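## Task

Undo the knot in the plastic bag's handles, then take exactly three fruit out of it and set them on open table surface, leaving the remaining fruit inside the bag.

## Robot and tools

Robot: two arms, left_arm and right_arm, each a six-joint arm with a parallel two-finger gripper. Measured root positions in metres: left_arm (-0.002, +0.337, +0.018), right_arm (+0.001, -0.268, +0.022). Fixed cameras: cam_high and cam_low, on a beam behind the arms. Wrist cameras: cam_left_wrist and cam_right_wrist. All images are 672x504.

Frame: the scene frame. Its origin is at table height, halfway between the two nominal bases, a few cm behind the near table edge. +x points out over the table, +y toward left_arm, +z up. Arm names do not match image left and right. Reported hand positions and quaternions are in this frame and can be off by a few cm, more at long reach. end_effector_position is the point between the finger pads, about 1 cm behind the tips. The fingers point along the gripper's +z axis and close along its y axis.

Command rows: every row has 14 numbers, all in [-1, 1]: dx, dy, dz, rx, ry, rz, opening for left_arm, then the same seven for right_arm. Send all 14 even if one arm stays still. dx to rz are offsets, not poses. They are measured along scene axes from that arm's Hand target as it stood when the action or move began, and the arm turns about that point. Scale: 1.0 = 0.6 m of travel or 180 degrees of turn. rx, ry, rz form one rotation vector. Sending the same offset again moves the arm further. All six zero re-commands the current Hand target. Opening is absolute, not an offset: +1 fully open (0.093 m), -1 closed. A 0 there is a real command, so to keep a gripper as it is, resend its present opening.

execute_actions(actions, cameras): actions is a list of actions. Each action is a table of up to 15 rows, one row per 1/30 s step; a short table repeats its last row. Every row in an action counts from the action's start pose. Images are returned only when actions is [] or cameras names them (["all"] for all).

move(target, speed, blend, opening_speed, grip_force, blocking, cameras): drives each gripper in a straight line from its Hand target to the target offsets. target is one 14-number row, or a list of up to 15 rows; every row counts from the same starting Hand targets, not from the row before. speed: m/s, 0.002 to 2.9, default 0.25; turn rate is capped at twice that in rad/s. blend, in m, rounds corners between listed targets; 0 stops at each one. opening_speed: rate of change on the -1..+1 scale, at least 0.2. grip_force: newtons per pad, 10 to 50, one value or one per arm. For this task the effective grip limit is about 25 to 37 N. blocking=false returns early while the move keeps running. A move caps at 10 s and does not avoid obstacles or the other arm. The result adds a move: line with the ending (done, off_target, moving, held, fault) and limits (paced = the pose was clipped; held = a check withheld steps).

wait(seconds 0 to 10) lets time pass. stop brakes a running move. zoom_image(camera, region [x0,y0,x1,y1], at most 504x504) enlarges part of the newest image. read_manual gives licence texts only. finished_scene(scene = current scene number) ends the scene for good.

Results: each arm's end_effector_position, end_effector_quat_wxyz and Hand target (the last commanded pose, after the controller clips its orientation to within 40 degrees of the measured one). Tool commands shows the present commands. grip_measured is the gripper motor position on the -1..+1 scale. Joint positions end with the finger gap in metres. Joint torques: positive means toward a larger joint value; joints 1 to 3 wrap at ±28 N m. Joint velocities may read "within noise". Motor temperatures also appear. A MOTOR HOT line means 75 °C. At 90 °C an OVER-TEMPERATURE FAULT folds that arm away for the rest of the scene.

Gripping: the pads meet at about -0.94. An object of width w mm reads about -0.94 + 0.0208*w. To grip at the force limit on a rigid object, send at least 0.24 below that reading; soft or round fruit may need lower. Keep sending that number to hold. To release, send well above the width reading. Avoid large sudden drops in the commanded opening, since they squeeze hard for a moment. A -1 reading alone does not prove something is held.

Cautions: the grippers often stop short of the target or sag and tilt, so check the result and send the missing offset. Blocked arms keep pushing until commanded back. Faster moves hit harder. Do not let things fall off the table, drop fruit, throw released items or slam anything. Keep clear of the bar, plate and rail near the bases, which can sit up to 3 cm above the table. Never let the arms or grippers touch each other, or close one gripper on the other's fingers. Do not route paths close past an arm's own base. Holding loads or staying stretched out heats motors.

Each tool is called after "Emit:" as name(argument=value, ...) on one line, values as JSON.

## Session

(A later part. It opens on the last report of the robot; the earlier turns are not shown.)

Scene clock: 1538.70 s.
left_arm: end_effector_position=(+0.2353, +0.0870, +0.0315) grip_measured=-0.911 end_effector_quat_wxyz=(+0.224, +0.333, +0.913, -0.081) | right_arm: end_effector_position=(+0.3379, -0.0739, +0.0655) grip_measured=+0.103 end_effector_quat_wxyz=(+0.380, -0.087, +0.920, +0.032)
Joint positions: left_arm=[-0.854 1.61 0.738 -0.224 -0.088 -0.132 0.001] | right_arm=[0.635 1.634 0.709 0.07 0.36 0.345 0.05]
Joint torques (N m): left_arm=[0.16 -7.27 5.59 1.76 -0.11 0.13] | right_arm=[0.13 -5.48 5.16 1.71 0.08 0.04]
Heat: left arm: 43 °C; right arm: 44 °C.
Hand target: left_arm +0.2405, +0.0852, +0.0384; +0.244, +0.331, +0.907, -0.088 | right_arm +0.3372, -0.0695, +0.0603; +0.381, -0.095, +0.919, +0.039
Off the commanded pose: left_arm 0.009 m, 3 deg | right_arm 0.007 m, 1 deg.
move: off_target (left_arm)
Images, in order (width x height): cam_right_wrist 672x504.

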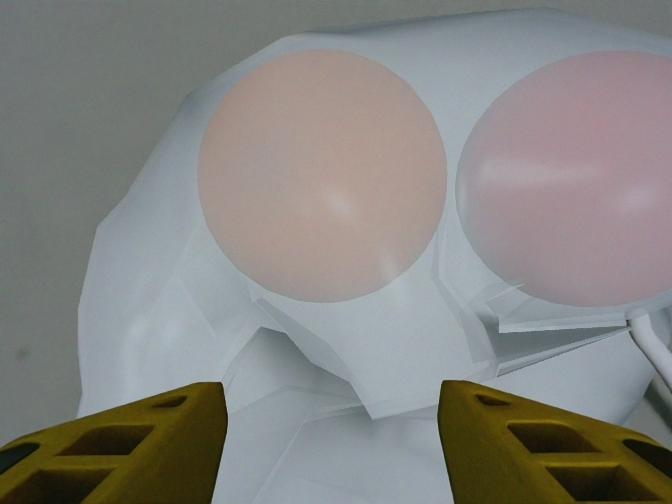

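Emit:
move(target=[[0,0,0,0,0,0,-1, -0.0175,-0.0033,-0.015,0,0,0,0.1],[0,0,0,0,0,0,-1, -0.0175,-0.0033,-0.0488,0,0,0,0.1]], speed=0.05, cameras=["cam_right_wrist", "cam_low"])

Emit:
zoom_image(camera="cam_right_wrist", region=[160, 280, 520, 504])

Emit:
zoom_image(camera="cam_low", region=[260, 210, 420, 330])

Scene clock: 1550.50 s.
left_arm: end_effector_position=(+0.2353, +0.0870, +0.0315) grip_measured=-0.911 end_effector_quat_wxyz=(+0.224, +0.333, +0.913, -0.081) | right_arm: end_effector_position=(+0.3287, -0.0750, +0.0361) grip_measured=+0.103 end_effector_quat_wxyz=(+0.379, -0.093, +0.920, +0.034)
Joint positions: left_arm=[-0.854 1.61 0.738 -0.224 -0.088 -0.132 0.001] | right_arm=[0.647 1.701 0.626 0.218 0.36 0.345 0.05]
Joint torques (N m): left_arm=[0.14 -7.31 5.56 1.74 -0.11 0.15] | right_arm=[0.58 -5.39 4.6 1.71 0.2 0.18]
Heat: left arm: 43 °C; right arm: 43 °C.
Hand target: left_arm +0.2405, +0.0852, +0.0384; +0.244, +0.331, +0.907, -0.088 | right_arm +0.3265, -0.0715, +0.0308; +0.380, -0.095, +0.919, +0.039
Off the commanded pose: left_arm 0.009 m, 3 deg | right_arm 0.007 m, 1 deg.
move: off_target (left_arm)
Images, in order (width x height): cam_low 672x504, cam_right_wrist 672x504.

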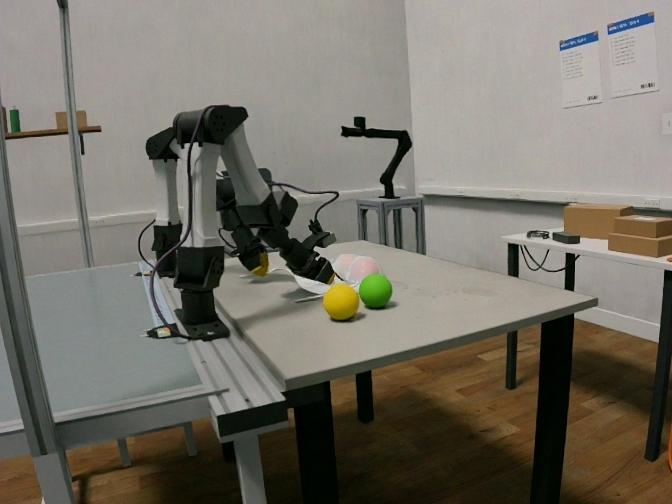

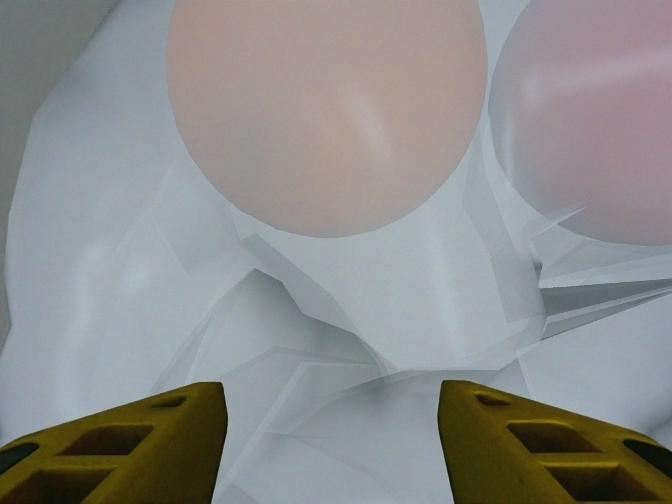

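Scaled by 1.400 from the camera's 672x504 image, which has a finer 960x720 frame.

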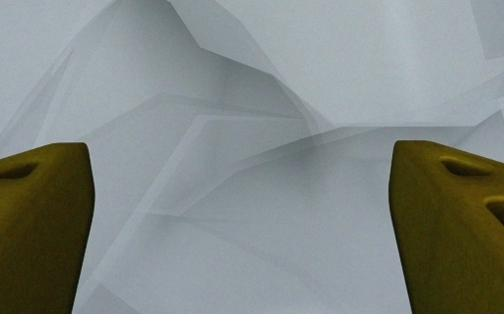

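Scaled by 3.150 from the camera's 672x504 image, which has a finer 960x720 frame.

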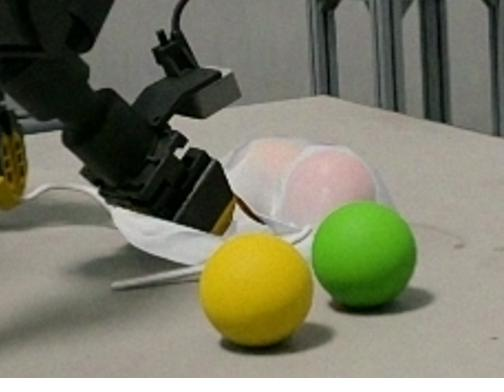

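Emit:
move(target=[0,0,0,0,0,0,-1, 0.04,0.005,0.0,0,0,0,0.1], speed=0.04, cameras=["cam_right_wrist", "cam_low"])

Emit:
zoom_image(camera="cam_low", region=[260, 210, 420, 330])

Scene clock: 1555.47 s.
left_arm: end_effector_position=(+0.2353, +0.0870, +0.0315) grip_measured=-0.911 end_effector_quat_wxyz=(+0.224, +0.333, +0.913, -0.081) | right_arm: end_effector_position=(+0.3445, -0.0736, +0.0310) grip_measured=+0.103 end_effector_quat_wxyz=(+0.380, -0.090, +0.920, +0.033)
Joint positions: left_arm=[-0.854 1.61 0.738 -0.224 -0.088 -0.132 0.001] | right_arm=[0.617 1.763 0.671 0.244 0.345 0.325 0.05]
Joint torques (N m): left_arm=[0.24 -7.3 5.52 1.73 -0.12 0.13] | right_arm=[-0.87 -5.83 7.54 1.48 0.09 0]
Heat: left arm: 43 °C; right arm: 42 °C.
Hand target: left_arm +0.2405, +0.0852, +0.0384; +0.244, +0.331, +0.907, -0.088 | right_arm +0.3505, -0.0685, +0.0308; +0.381, -0.095, +0.919, +0.039
Off the commanded pose: left_arm 0.009 m, 3 deg | right_arm 0.008 m, 1 deg.
move: off_target (left_arm)
Images, in order (width x height): cam_low 672x504, cam_right_wrist 672x504.

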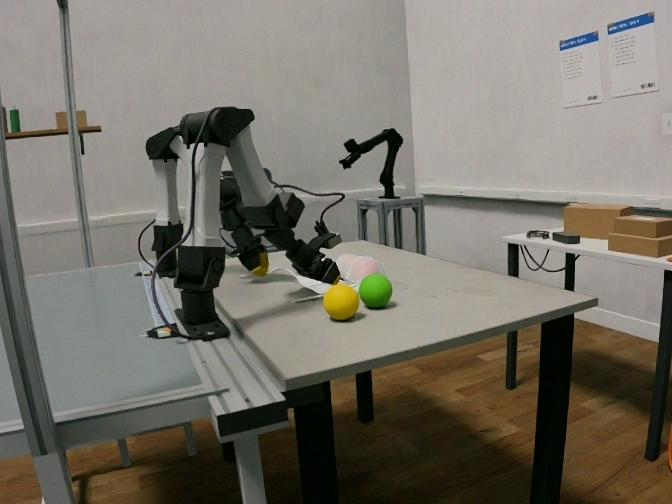

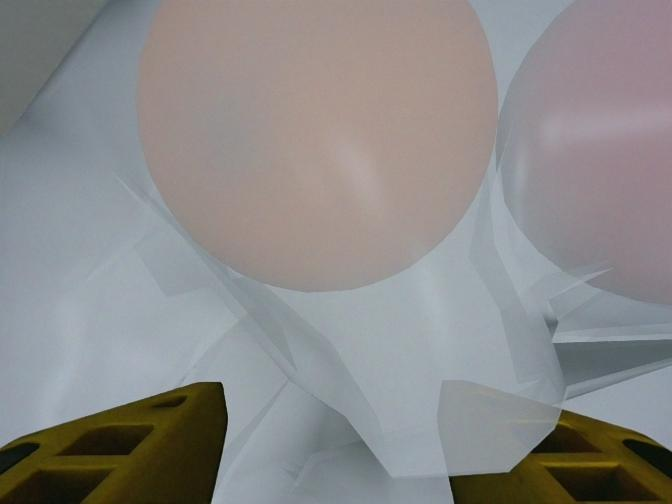

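Scaled by 3.150 from the camera's 672x504 image, which has a finer 960x720 frame.

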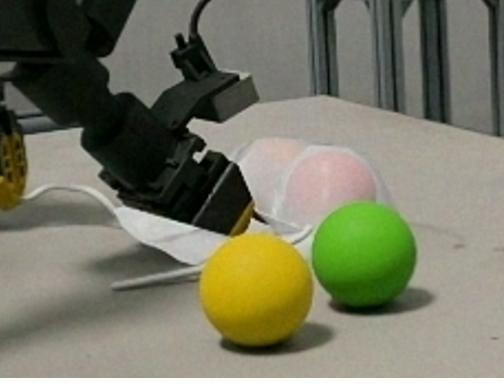

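Emit:
zoom_image(camera="cam_right_wrist", region=[80, 160, 440, 504])

Scaled by 1.400 from the camera's 672x504 image, which has a finer 960x720 frame.

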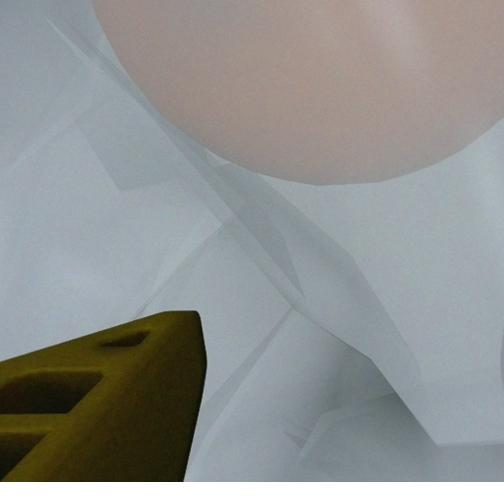

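Emit:
move(target=[0,0,0,0,0,0,-1, 0.0258,0.0058,0.008,0,0,0,0.1], speed=0.04, cameras=["cam_right_wrist", "cam_low"])

Emit:
zoom_image(camera="cam_right_wrist", region=[80, 160, 440, 504])

Scene clock: 1568.10 s.
left_arm: end_effector_position=(+0.2353, +0.0870, +0.0315) grip_measured=-0.911 end_effector_quat_wxyz=(+0.224, +0.333, +0.913, -0.081) | right_arm: end_effector_position=(+0.3624, -0.0672, +0.0385) grip_measured=+0.103 end_effector_quat_wxyz=(+0.389, -0.089, +0.916, +0.040)
Joint positions: left_arm=[-0.854 1.61 0.738 -0.224 -0.088 -0.132 0.001] | right_arm=[0.596 1.794 0.731 0.244 0.328 0.306 0.05]
Joint torques (N m): left_arm=[0.16 -7.32 5.61 1.75 -0.13 0.13] | right_arm=[-0.96 -6.13 8.12 1.27 0.04 0.06]
Heat: left arm: 43 °C; right arm: 42 °C.
Hand target: left_arm +0.2405, +0.0852, +0.0384; +0.244, +0.331, +0.907, -0.088 | right_arm +0.3660, -0.0650, +0.0357; +0.381, -0.095, +0.919, +0.039
Off the commanded pose: left_arm 0.009 m, 3 deg | right_arm 0.005 m, 1 deg.
move: off_target (left_arm)
Images, in order (width x height): cam_low 672x504, cam_right_wrist 672x504.

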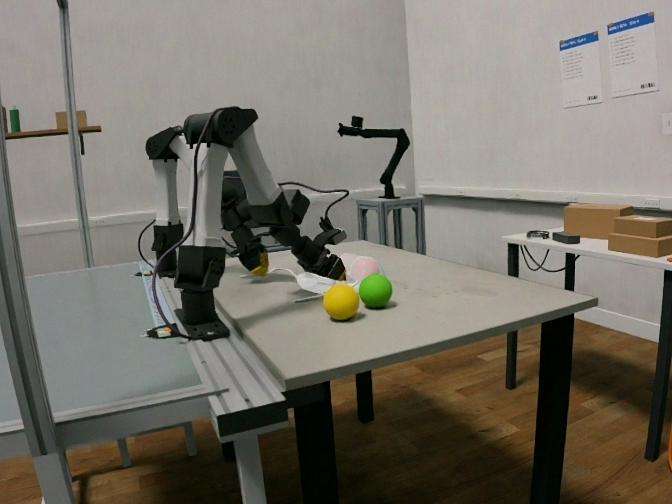

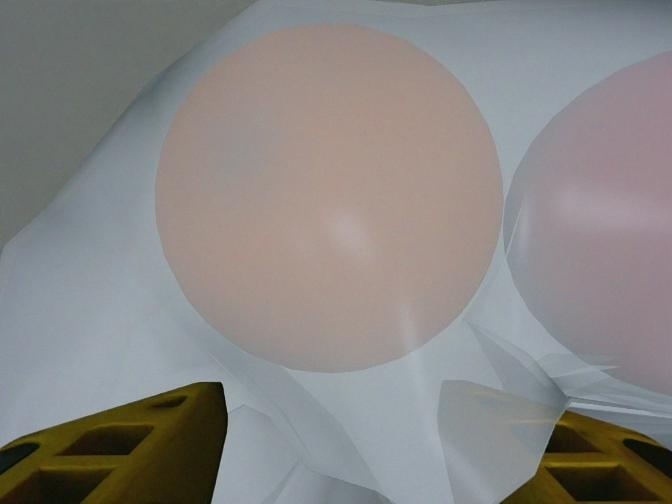

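Scaled by 1.400 from the camera's 672x504 image, which has a finer 960x720 frame.

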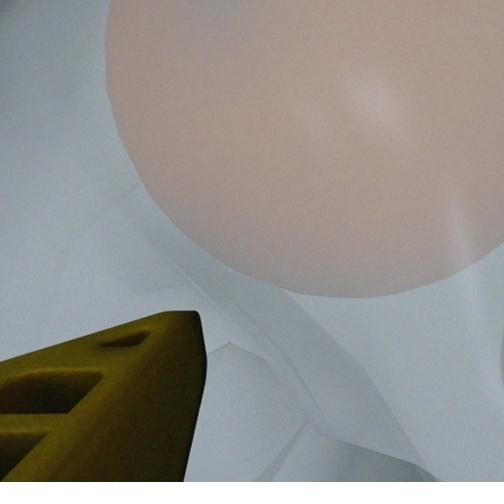

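Emit:
move(target=[[0,0,0,0,0,0,-1, -0.062,-0.0133,0.0,0,0,0,0.1],[0,0,0,0,0,0,-1, -0.060,-0.030,0.0,0,0,0,-0.316]], speed=0.05, opening_speed=0.8, cameras=["cam_right_wrist"])

Emit:
zoom_image(camera="cam_right_wrist", region=[160, 240, 520, 504])

Scene clock: 1578.40 s.
left_arm: end_effector_position=(+0.2353, +0.0870, +0.0315) grip_measured=-0.911 end_effector_quat_wxyz=(+0.224, +0.333, +0.913, -0.081) | right_arm: end_effector_position=(+0.3310, -0.0812, +0.0301) grip_measured=-0.313 end_effector_quat_wxyz=(+0.375, -0.094, +0.922, +0.033)
Joint positions: left_arm=[-0.854 1.61 0.738 -0.224 -0.088 -0.132 0.001] | right_arm=[0.621 1.715 0.614 0.244 0.341 0.326 0.03]
Joint torques (N m): left_arm=[0.25 -7.24 5.64 1.75 -0.11 0.12] | right_arm=[-0.94 -9.39 4.37 1.45 0.12 0.02]
Heat: left arm: 43 °C; right arm: 42 °C.
Hand target: left_arm +0.2405, +0.0852, +0.0384; +0.244, +0.331, +0.907, -0.088 | right_arm +0.3300, -0.0831, +0.0356; +0.380, -0.095, +0.919, +0.039
Off the commanded pose: left_arm 0.009 m, 3 deg | right_arm 0.006 m, 1 deg.
move: off_target (left_arm)
Images, in order (width x height): cam_right_wrist 672x504.

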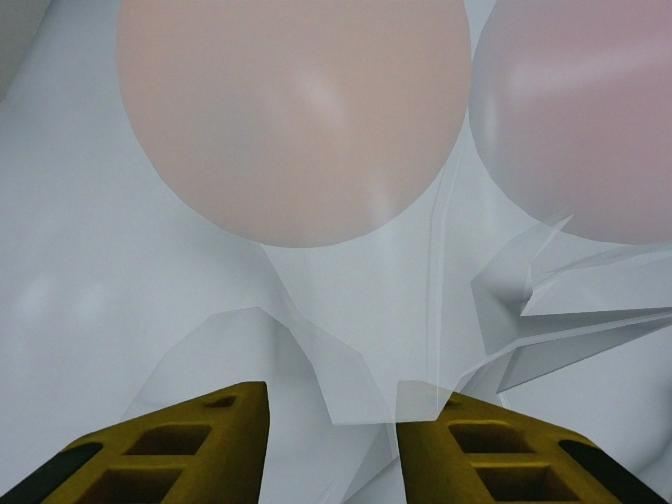

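Scaled by 1.400 from the camera's 672x504 image, which has a finer 960x720 frame.

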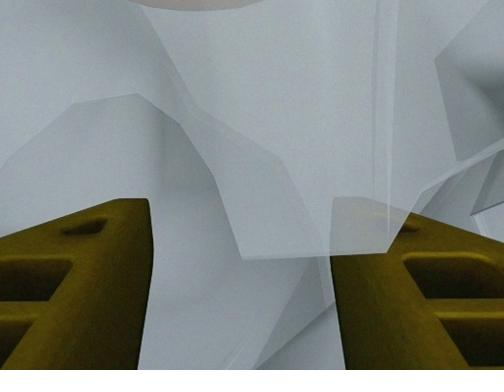

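Emit:
move(target=[0,0,0,0,0,0,-1, 0.045,0.012,0.0,0,0,0,-0.316], speed=0.04, cameras=["cam_right_wrist"])

Emit:
zoom_image(camera="cam_right_wrist", region=[160, 240, 520, 504])

Scene clock: 1584.60 s.
left_arm: end_effector_position=(+0.2353, +0.0870, +0.0315) grip_measured=-0.911 end_effector_quat_wxyz=(+0.224, +0.333, +0.913, -0.081) | right_arm: end_effector_position=(+0.3508, -0.0799, +0.0354) grip_measured=-0.313 end_effector_quat_wxyz=(+0.382, -0.091, +0.919, +0.035)
Joint positions: left_arm=[-0.854 1.61 0.738 -0.224 -0.088 -0.132 0.001] | right_arm=[0.585 1.751 0.673 0.244 0.32 0.297 0.03]
Joint torques (N m): left_arm=[0.23 -7.21 5.6 1.76 -0.1 0.12] | right_arm=[-0.94 -5.7 8.1 1.37 0.05 0.04]
Heat: left arm: 42 °C; right arm: 42 °C.
Hand target: left_arm +0.2405, +0.0852, +0.0384; +0.244, +0.331, +0.907, -0.088 | right_arm +0.3570, -0.0759, +0.0357; +0.381, -0.095, +0.919, +0.039
Off the commanded pose: left_arm 0.009 m, 3 deg | right_arm 0.007 m, 1 deg.
move: off_target (left_arm)
Images, in order (width x height): cam_right_wrist 672x504.

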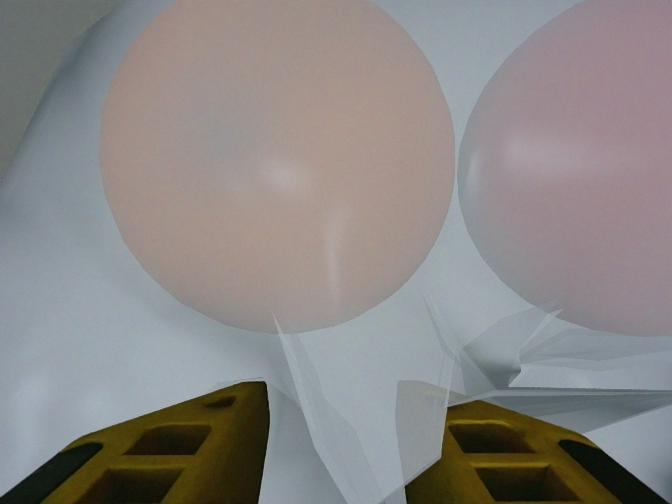

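Scaled by 1.400 from the camera's 672x504 image, which has a finer 960x720 frame.

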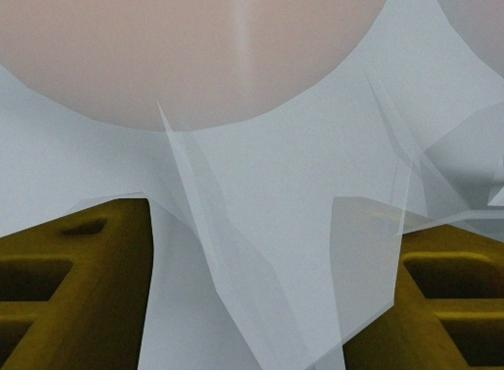

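Emit:
move(target=[0,0,0,0,0,0,-1, 0.02,0.004,0.0,0,0,0,-0.316], speed=0.04, cameras=["cam_right_wrist", "cam_low"])

Emit:
zoom_image(camera="cam_right_wrist", region=[160, 240, 520, 504])

Emit:
zoom_image(camera="cam_low", region=[260, 210, 420, 330])

Scene clock: 1588.77 s.
left_arm: end_effector_position=(+0.2353, +0.0870, +0.0315) grip_measured=-0.911 end_effector_quat_wxyz=(+0.224, +0.333, +0.913, -0.081) | right_arm: end_effector_position=(+0.3636, -0.0765, +0.0366) grip_measured=-0.313 end_effector_quat_wxyz=(+0.384, -0.091, +0.918, +0.037)
Joint positions: left_arm=[-0.854 1.61 0.738 -0.224 -0.088 -0.132 0.001] | right_arm=[0.568 1.785 0.718 0.244 0.309 0.284 0.03]
Joint torques (N m): left_arm=[0.2 -7.25 5.64 1.75 -0.1 0.13] | right_arm=[-1.03 -6.09 8.18 1.36 0.03 0.03]
Heat: left arm: 42 °C; right arm: 42 °C.
Hand target: left_arm +0.2405, +0.0852, +0.0384; +0.244, +0.331, +0.907, -0.088 | right_arm +0.3689, -0.0734, +0.0356; +0.380, -0.095, +0.919, +0.039
Off the commanded pose: left_arm 0.009 m, 3 deg | right_arm 0.006 m, 1 deg.
move: off_target (left_arm)
Images, in order (width x height): cam_low 672x504, cam_right_wrist 672x504.

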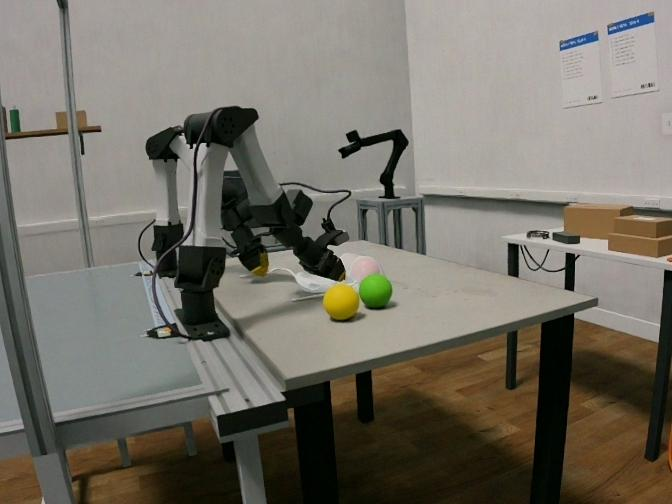

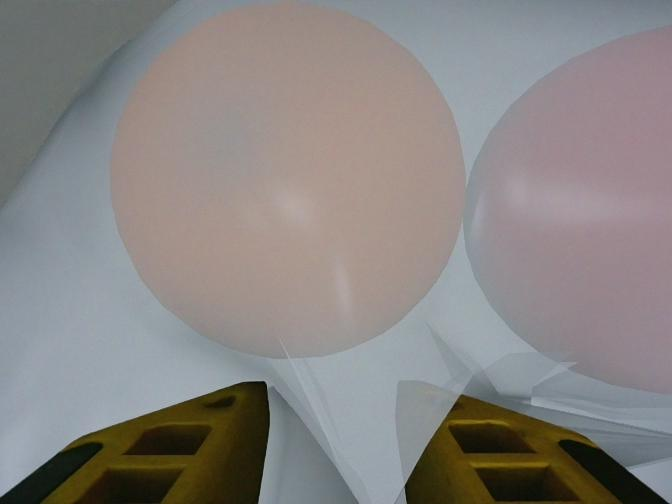

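Scaled by 1.400 from the camera's 672x504 image, which has a finer 960x720 frame.

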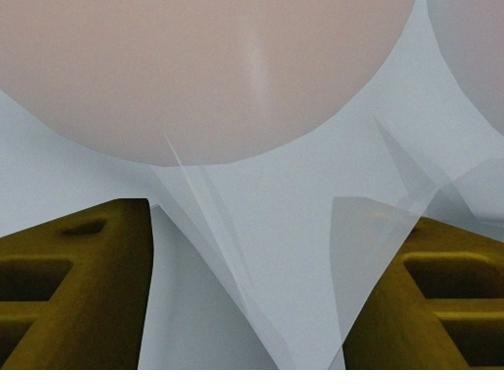

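Scaled by 3.150 from the camera's 672x504 image, which has a finer 960x720 frame.

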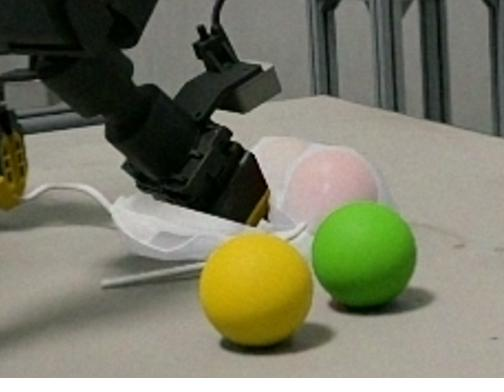

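Emit:
move(target=[[0,0,0,0,0,0,-1, -0.0815,-0.0218,0.0,0,0,0,-0.316],[0,0,0,0,0,0,-1, -0.0773,-0.0593,0.005,0,0,0,-0.86]], speed=0.05, opening_speed=0.8, cameras=["cam_right_wrist"])

Scene clock: 1609.77 s.
left_arm: end_effector_position=(+0.2353, +0.0870, +0.0315) grip_measured=-0.911 end_effector_quat_wxyz=(+0.224, +0.333, +0.913, -0.081) | right_arm: end_effector_position=(+0.3225, -0.1092, +0.0315) grip_measured=-0.857 end_effector_quat_wxyz=(+0.371, -0.094, +0.923, +0.030)
Joint positions: left_arm=[-0.854 1.61 0.738 -0.224 -0.088 -0.132 0.001] | right_arm=[0.556 1.629 0.529 0.247 0.301 0.274 0.004]
Joint torques (N m): left_arm=[0.1 -7.3 5.6 1.77 -0.11 0.12] | right_arm=[-0.98 -8.64 4.53 1.5 0.08 0.07]
Heat: left arm: 42 °C; right arm: 42 °C.
Hand target: left_arm +0.2405, +0.0852, +0.0384; +0.244, +0.331, +0.907, -0.088 | right_arm +0.3226, -0.1090, +0.0387; +0.381, -0.095, +0.919, +0.039
Off the commanded pose: left_arm 0.009 m, 3 deg | right_arm 0.007 m, 2 deg.
move: off_target (left_arm)
Images, in order (width x height): cam_right_wrist 672x504.

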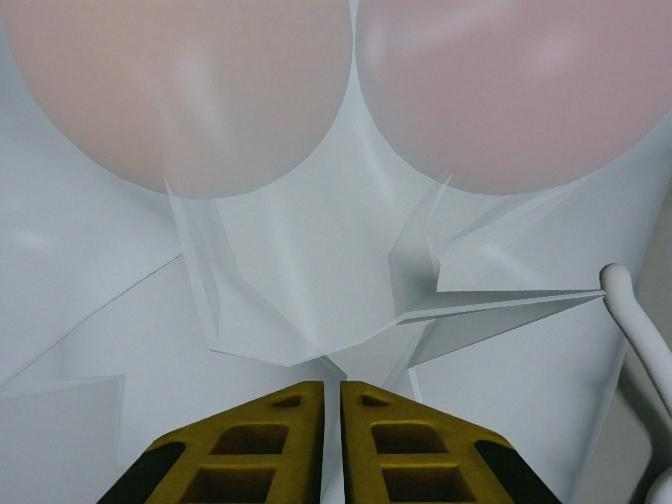

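Emit:
move(target=[0,0,0,0,0,0,-1, 0.058,0.015,-0.003,0,0,0,-0.86], speed=0.04, cameras=["cam_right_wrist"])

Emit:
zoom_image(camera="cam_right_wrist", region=[160, 240, 520, 504])

Scene clock: 1615.27 s.
left_arm: end_effector_position=(+0.2353, +0.0870, +0.0315) grip_measured=-0.911 end_effector_quat_wxyz=(+0.224, +0.333, +0.913, -0.081) | right_arm: end_effector_position=(+0.3482, -0.1052, +0.0333) grip_measured=-0.857 end_effector_quat_wxyz=(+0.374, -0.093, +0.922, +0.032)
Joint positions: left_arm=[-0.854 1.61 0.738 -0.224 -0.088 -0.132 0.001] | right_arm=[0.514 1.703 0.618 0.247 0.272 0.242 0.004]
Joint torques (N m): left_arm=[0.17 -7.16 5.61 1.76 -0.13 0.12] | right_arm=[-0.9 -5.45 8.01 1.55 0.05 0.02]
Heat: left arm: 42 °C; right arm: 42 °C.
Hand target: left_arm +0.2405, +0.0852, +0.0384; +0.244, +0.331, +0.907, -0.088 | right_arm +0.3574, -0.1001, +0.0368; +0.380, -0.095, +0.919, +0.039
Off the commanded pose: left_arm 0.009 m, 3 deg | right_arm 0.011 m, 1 deg.
move: off_target (left_arm, right_arm)
Images, in order (width x height): cam_right_wrist 672x504.

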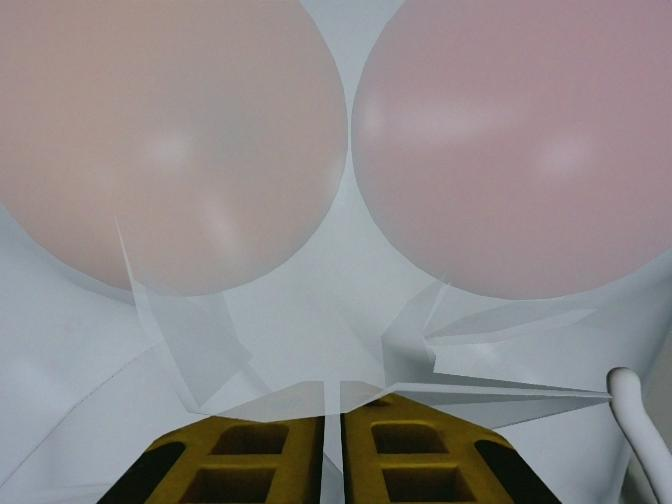

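Scaled by 1.400 from the camera's 672x504 image, which has a finer 960x720 frame.

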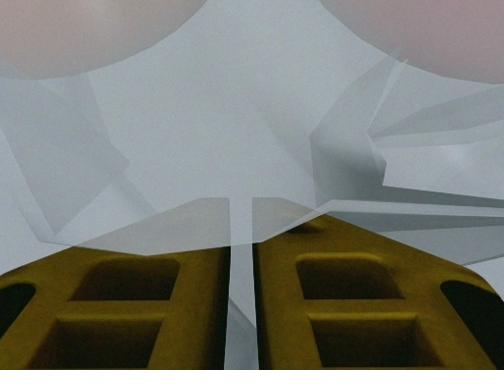

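Emit:
move(target=[0,0,0,0,0,0,-1, 0.035,0.007,-0.003,0,0,0,-0.86], speed=0.04, cameras=["cam_right_wrist"])

Emit:
zoom_image(camera="cam_right_wrist", region=[160, 240, 520, 504])

Scene clock: 1631.90 s.
left_arm: end_effector_position=(+0.2353, +0.0870, +0.0315) grip_measured=-0.911 end_effector_quat_wxyz=(+0.224, +0.333, +0.913, -0.081) | right_arm: end_effector_position=(+0.3697, -0.1004, +0.0327) grip_measured=-0.857 end_effector_quat_wxyz=(+0.375, -0.093, +0.922, +0.033)
Joint positions: left_arm=[-0.854 1.61 0.738 -0.224 -0.088 -0.132 0.001] | right_arm=[0.489 1.772 0.697 0.247 0.254 0.224 0.004]
Joint velocities: left_arm=[-0.012 -0.002 0.002 -0.051 -0.183 -0.095 0] | right_arm=[within noise]
Joint torques (N m): left_arm=[0.12 -7.27 5.57 1.75 -0.11 0.14] | right_arm=[-0.92 -5.86 8.17 1.5 0.04 0.06]
Heat: left arm: 42 °C; right arm: 43 °C.
Hand target: left_arm +0.2405, +0.0852, +0.0384; +0.244, +0.331, +0.907, -0.088 | right_arm +0.3785, -0.0959, +0.0351; +0.381, -0.095, +0.919, +0.039
Off the commanded pose: left_arm 0.009 m, 3 deg | right_arm 0.010 m, 1 deg.
move: off_target (left_arm)
Images, in order (width x height): cam_right_wrist 672x504.

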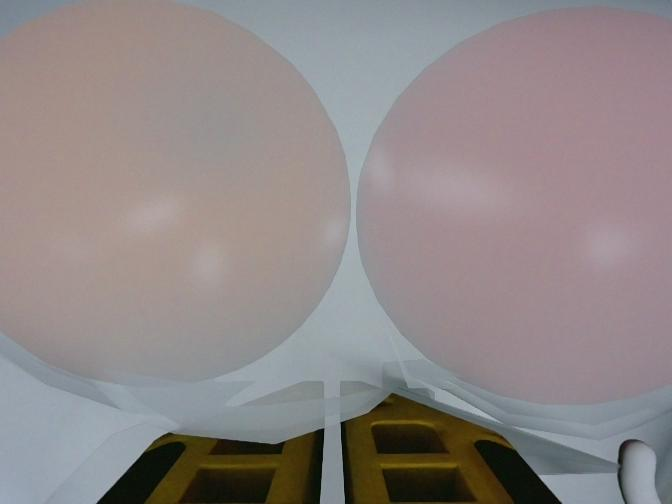

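Scaled by 1.400 from the camera's 672x504 image, which has a finer 960x720 frame.

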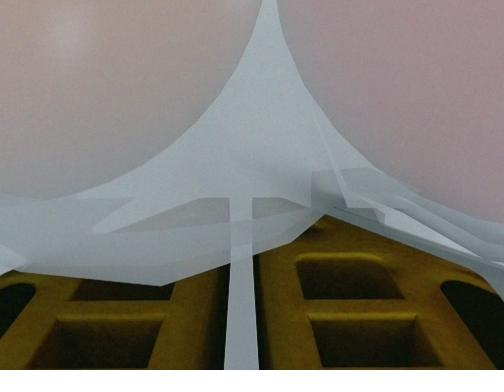

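Emit:
move(target=[0,0,0,0,0,0,-1, -0.0195,0.0648,0.0015,0,0,0,1.0], speed=0.015, opening_speed=0.6, cameras=["cam_right_wrist", "cam_low"])

Emit:
zoom_image(camera="cam_right_wrist", region=[0, 240, 336, 504])

Emit:
zoom_image(camera="cam_right_wrist", region=[336, 240, 672, 504])

Scene clock: 1643.07 s.
left_arm: end_effector_position=(+0.2353, +0.0870, +0.0315) grip_measured=-0.911 end_effector_quat_wxyz=(+0.224, +0.333, +0.913, -0.081) | right_arm: end_effector_position=(+0.3664, -0.0609, +0.0395) grip_measured=+1.000 end_effector_quat_wxyz=(+0.389, -0.094, +0.915, +0.046)
Joint positions: left_arm=[-0.854 1.61 0.738 -0.224 -0.088 -0.132 0.001] | right_arm=[0.598 1.809 0.753 0.244 0.316 0.301 0.093]
Joint torques (N m): left_arm=[0.16 -7.23 5.6 1.75 -0.12 0.11] | right_arm=[0.65 -6.41 8.32 1.14 0.29 0.19]
Heat: left arm: 42 °C; right arm: 44 °C.
Hand target: left_arm +0.2405, +0.0852, +0.0384; +0.244, +0.331, +0.907, -0.088 | right_arm +0.3667, -0.0569, +0.0360; +0.381, -0.095, +0.919, +0.039
Off the commanded pose: left_arm 0.009 m, 3 deg | right_arm 0.005 m, 1 deg.
move: off_target (left_arm)
Images, in order (width x height): cam_low 672x504, cam_right_wrist 672x504.

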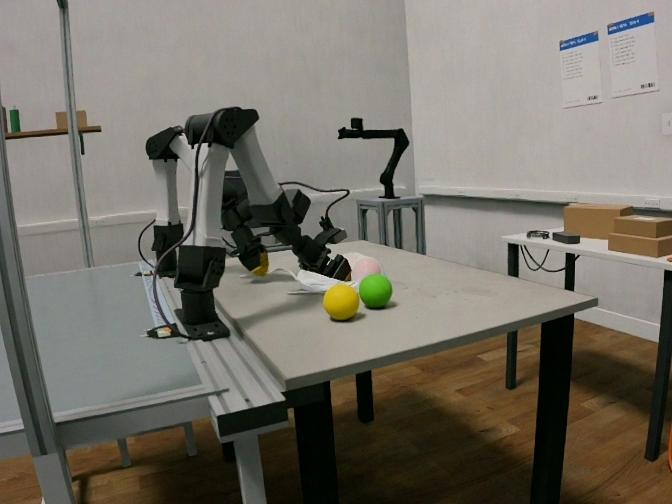

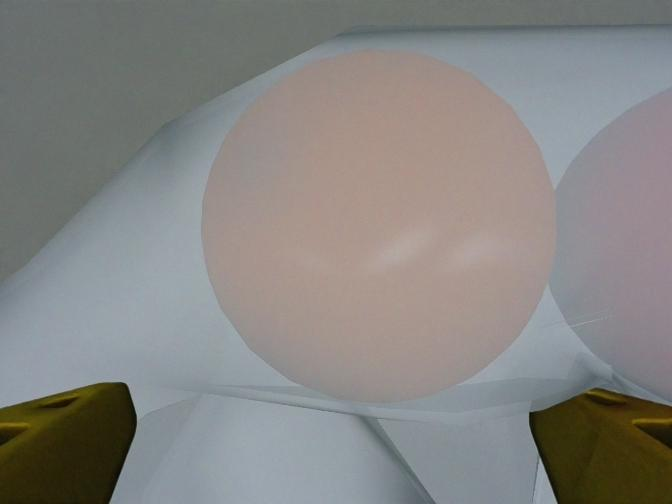

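Scaled by 1.500 from the camera's 672x504 image, which has a finer 960x720 frame.

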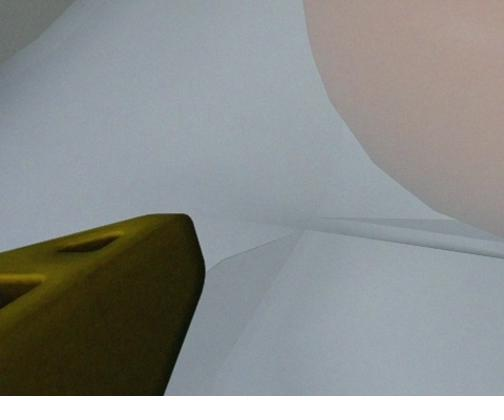

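Scaled by 1.500 from the camera's 672x504 image, which has a finer 960x720 frame.

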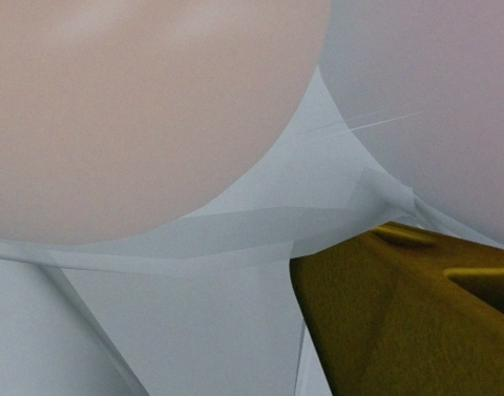

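Emit:
move(target=[[0,0,0,0,0,0,-1, -0.03,-0.01,0.0,0,0,0,1.0],[0,0,0,0,0,0,-1, -0.03,-0.01,-0.02,0,0,0,1.0]], speed=0.04, cameras=["cam_right_wrist", "cam_high"])

Emit:
zoom_image(camera="cam_right_wrist", region=[0, 240, 336, 504])

Scene clock: 1651.03 s.
left_arm: end_effector_position=(+0.2353, +0.0870, +0.0315) grip_measured=-0.911 end_effector_quat_wxyz=(+0.224, +0.333, +0.913, -0.081) | right_arm: end_effector_position=(+0.3529, -0.0643, +0.0282) grip_measured=+1.000 end_effector_quat_wxyz=(+0.380, -0.096, +0.919, +0.038)
Joint positions: left_arm=[-0.854 1.61 0.738 -0.224 -0.088 -0.132 0.001] | right_arm=[0.618 1.809 0.71 0.257 0.334 0.317 0.093]
Joint torques (N m): left_arm=[0.16 -7.23 5.55 1.75 -0.1 0.13] | right_arm=[0.61 -7.19 4.25 1.6 0.31 0.23]
Heat: left arm: 42 °C; right arm: 44 °C.
Hand target: left_arm +0.2405, +0.0852, +0.0384; +0.244, +0.331, +0.907, -0.088 | right_arm +0.3487, -0.0630, +0.0239; +0.380, -0.095, +0.919, +0.039
Off the commanded pose: left_arm 0.009 m, 3 deg | right_arm 0.006 m, 0 deg.
move: off_target (left_arm)
Images, in order (width x height): cam_high 672x504, cam_right_wrist 672x504.

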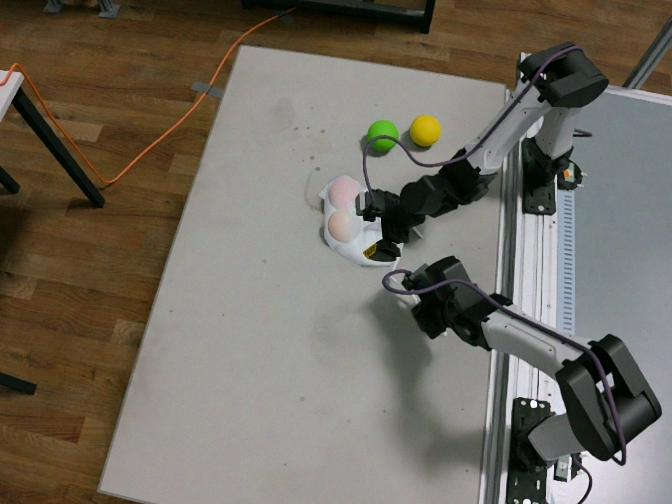

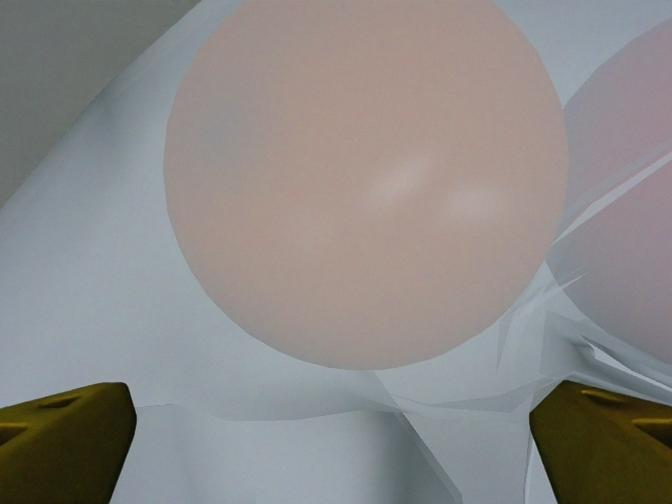

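Scaled by 1.500 from the camera's 672x504 image, which has a finer 960x720 frame.

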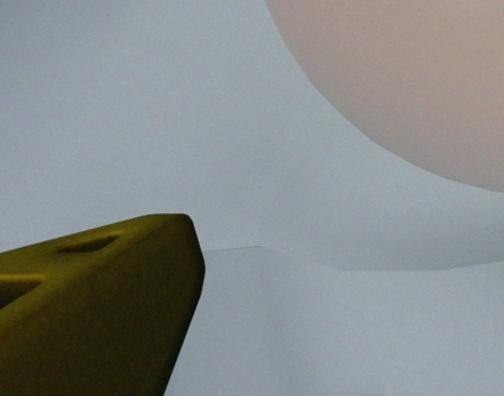

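Emit:
move(target=[[0,0,0,0,0,0,-1, -0.04,-0.02,0.12,0,0,0,1.0],[0.0842,0.003,0.1543,0,0,0,-1, -0.04,-0.02,0.12,0,0,0,0.5]], speed=0.06, opening_speed=1.0, cameras=["cam_right_wrist", "cam_left_wrist", "cam_low", "cam_high"])

Emit:
zoom_image(camera="cam_low", region=[260, 210, 420, 330])

Scene clock: 1689.00 s.
left_arm: end_effector_position=(+0.2925, +0.0867, +0.1220) grip_measured=-0.911 end_effector_quat_wxyz=(+0.248, +0.325, +0.909, -0.083) | right_arm: end_effector_position=(+0.3245, -0.0783, +0.0830) grip_measured=+0.503 end_effector_quat_wxyz=(+0.373, -0.098, +0.922, +0.036)
Joint positions: left_arm=[-0.728 1.569 1.072 -0.543 -0.046 -0.027 0.001] | right_arm=[0.643 1.533 0.703 -0.035 0.346 0.338 0.069]
Joint torques (N m): left_arm=[0.21 -6.93 10.19 1.08 0.18 0.18] | right_arm=[0.77 -8.47 8.5 1.08 0.32 0.2]
Motor temperatures (°C): left_arm=[22 35 42 38 21 24 23] | right_arm=[24 42 41 35 24 26 24]
Heat: left arm: 42 °C; right arm: 42 °C.
Hand target: left_arm +0.2910, +0.0870, +0.1309; +0.244, +0.331, +0.907, -0.088 | right_arm +0.3247, -0.0750, +0.0960; +0.381, -0.095, +0.919, +0.039
Off the commanded pose: left_arm 0.009 m, 1 deg | right_arm 0.013 m, 1 deg.
move: off_target (right_arm); target 2's new opening was sent with right_arm's hand 0.013 m and 1 deg from that target

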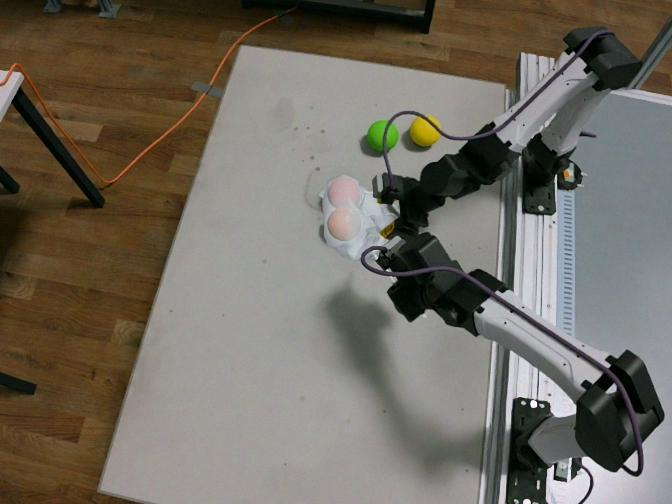

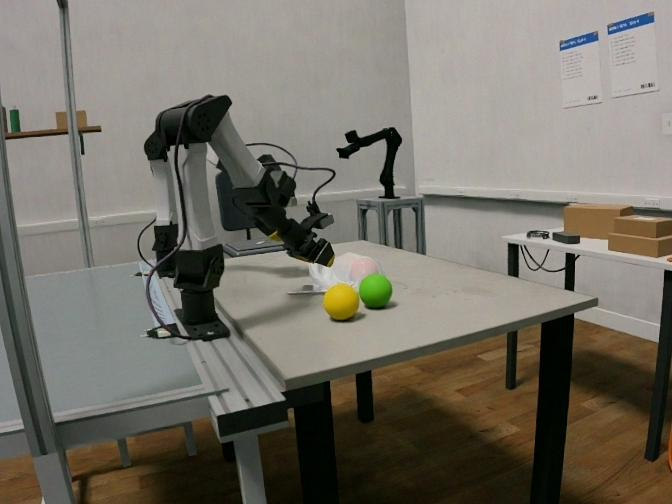

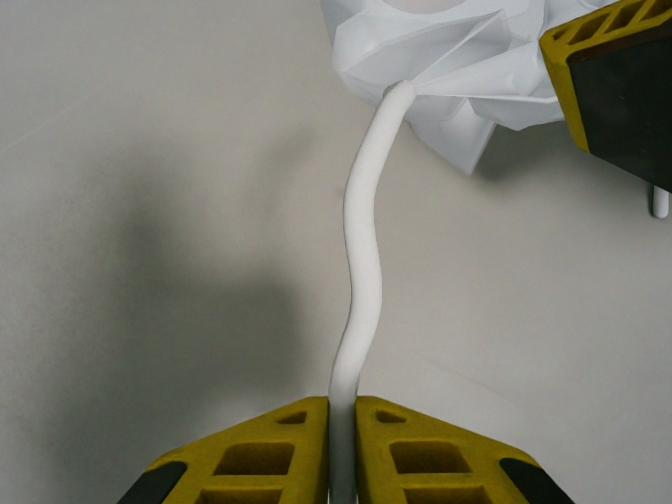

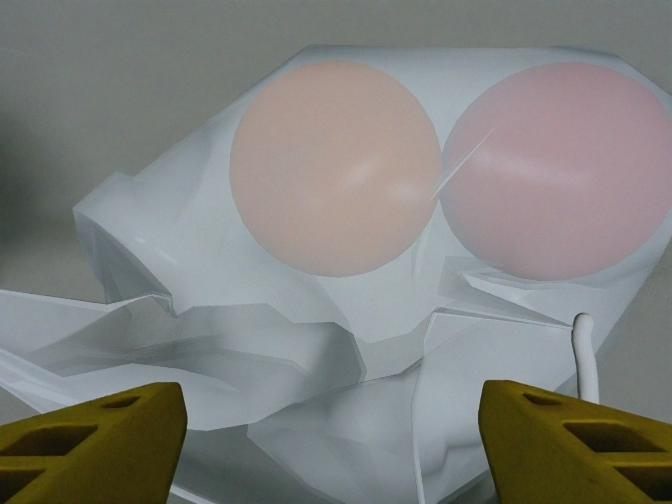

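Scaled by 3.150 from the camera's 672x504 image, which has a finer 960x720 frame.

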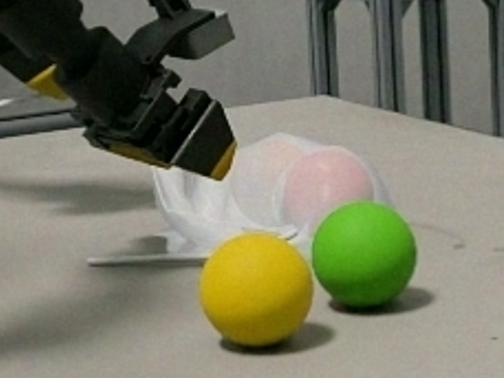

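Emit:
move(target=[[0,0,0,0,0,0,-1, -0.0145,0.0183,-0.05,0,0,0,0.1],[0,0,0,0,0,0,-1, -0.0145,0.0183,-0.1133,0,0,0,0.1]], speed=0.05, opening_speed=1.0, blend=[0.01, 0], cameras=["cam_right_wrist"])

Emit:
zoom_image(camera="cam_right_wrist", region=[100, 200, 520, 504])

Scene clock: 1703.07 s.
left_arm: end_effector_position=(+0.2925, +0.0867, +0.1220) grip_measured=-0.911 end_effector_quat_wxyz=(+0.248, +0.325, +0.909, -0.083) | right_arm: end_effector_position=(+0.3181, -0.0656, +0.0333) grip_measured=+0.103 end_effector_quat_wxyz=(+0.378, -0.096, +0.920, +0.037)
Joint positions: left_arm=[-0.728 1.569 1.072 -0.543 -0.046 -0.027 0.001] | right_arm=[0.693 1.704 0.616 0.219 0.382 0.379 0.05]
Joint torques (N m): left_arm=[0.16 -6.86 10.14 1.08 0.17 0.18] | right_arm=[0.47 -5.39 4.27 1.7 0.3 0.22]
Heat: left arm: 43 °C; right arm: 43 °C.
Hand target: left_arm +0.2910, +0.0870, +0.1309; +0.244, +0.331, +0.907, -0.088 | right_arm +0.3161, -0.0640, +0.0280; +0.381, -0.095, +0.919, +0.039
Off the commanded pose: left_arm 0.009 m, 1 deg | right_arm 0.006 m, 0 deg.
move: done
Images, in order (width x height): cam_right_wrist 672x504.

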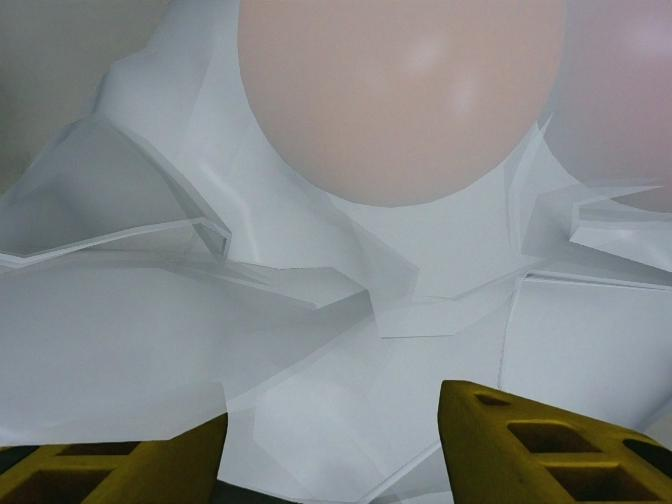

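Scaled by 1.200 from the camera's 672x504 image, which has a finer 960x720 frame.

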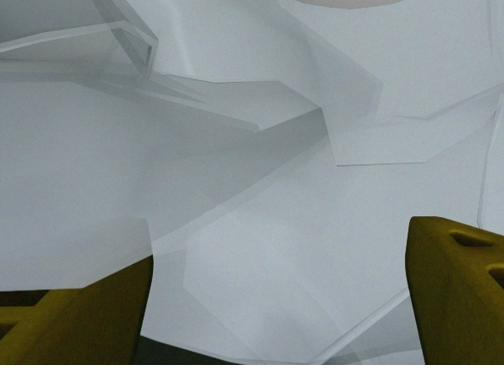

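Emit:
move(target=[[0,0,0,0,0,0,-1, 0.0,0.0,0.095,0,0,0,0.1],[0,0,0,0,0,0,-1, 0.0290,0.0042,0.08,0,0,0,0.1],[0,0,0,0,0,0,-1, 0.0273,0.0042,0.03,0,0,0,0.1]], speed=0.05, blend=[0.01,0.01, 0], cameras=["cam_right_wrist"])

Emit:
zoom_image(camera="cam_right_wrist", region=[100, 200, 520, 504])

Scene clock: 1719.70 s.
left_arm: end_effector_position=(+0.2925, +0.0867, +0.1220) grip_measured=-0.911 end_effector_quat_wxyz=(+0.248, +0.325, +0.909, -0.083) | right_arm: end_effector_position=(+0.3315, -0.0617, +0.0519) grip_measured=+0.103 end_effector_quat_wxyz=(+0.381, -0.092, +0.920, +0.034)
Joint positions: left_arm=[-0.728 1.569 1.072 -0.543 -0.046 -0.027 0.001] | right_arm=[0.678 1.685 0.693 0.129 0.382 0.371 0.05]
Joint torques (N m): left_arm=[0.16 -6.91 10.18 1.07 0.18 0.16] | right_arm=[-0.98 -5.71 4.98 1.69 0.1 0]
Heat: left arm: 45 °C; right arm: 41 °C.
Hand target: left_arm +0.2910, +0.0870, +0.1309; +0.244, +0.331, +0.907, -0.088 | right_arm +0.3325, -0.0615, +0.0461; +0.381, -0.095, +0.919, +0.039
Off the commanded pose: left_arm 0.009 m, 1 deg | right_arm 0.006 m, 1 deg.
move: done; blend cut to 0.0099 m at target 1, 0.0099 m at target 2
Images, in order (width x height): cam_right_wrist 672x504.

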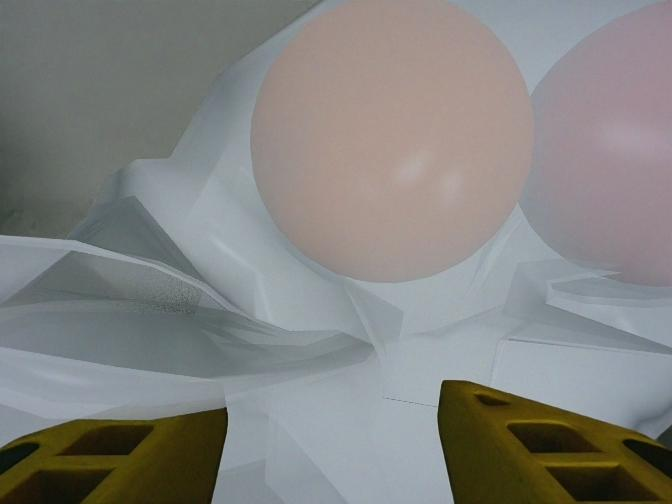

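Scaled by 1.200 from the camera's 672x504 image, which has a finer 960x720 frame.

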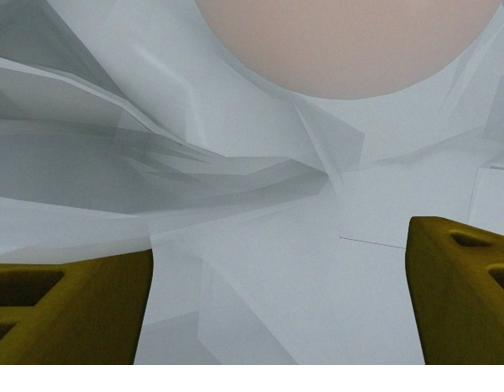

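Emit:
move(target=[[0,0,0,0,0,0,-1, -0.02,-0.01,0.11,0,0,0,0.1],[-0.0767,-0.003,-0.045,0,0,0,-1, -0.02,-0.01,0.11,0,0,0,0.1]], speed=0.06, blend=[0.02, 0], cameras=["cam_right_wrist"])

Emit:
zoom_image(camera="cam_right_wrist", region=[0, 150, 504, 504])

Scene clock: 1733.83 s.
left_arm: end_effector_position=(+0.2401, +0.0900, +0.0962) grip_measured=-0.911 end_effector_quat_wxyz=(+0.217, +0.339, +0.912, -0.080) | right_arm: end_effector_position=(+0.3190, -0.0739, +0.0945) grip_measured=+0.103 end_effector_quat_wxyz=(+0.371, -0.095, +0.923, +0.028)
Joint positions: left_arm=[-0.833 1.49 0.919 -0.535 -0.071 -0.102 0.001] | right_arm=[0.678 1.509 0.742 -0.121 0.382 0.371 0.05]
Joint torques (N m): left_arm=[-0.7 -6.94 6.5 1.85 -0.24 -0.13] | right_arm=[0.69 -8.73 9.39 1.05 0.25 0.18]
Heat: left arm: 45 °C; right arm: 41 °C.
Hand target: left_arm +0.2450, +0.0852, +0.1039; +0.243, +0.331, +0.907, -0.088 | right_arm +0.3205, -0.0675, +0.1120; +0.381, -0.095, +0.919, +0.039
Off the commanded pose: left_arm 0.010 m, 3 deg | right_arm 0.019 m, 2 deg.
move: off_target (left_arm, right_arm)
Images, in order (width x height): cam_right_wrist 672x504.

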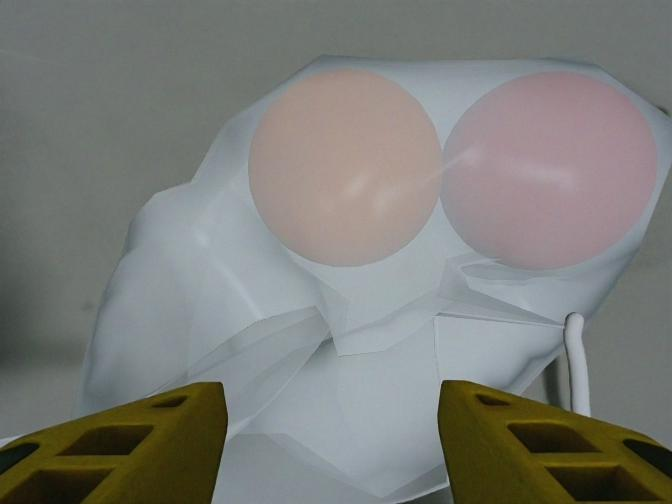

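Scaled by 1.000.

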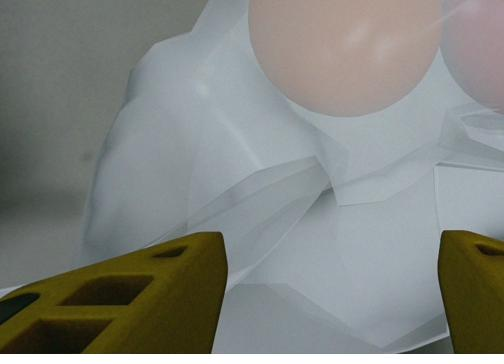

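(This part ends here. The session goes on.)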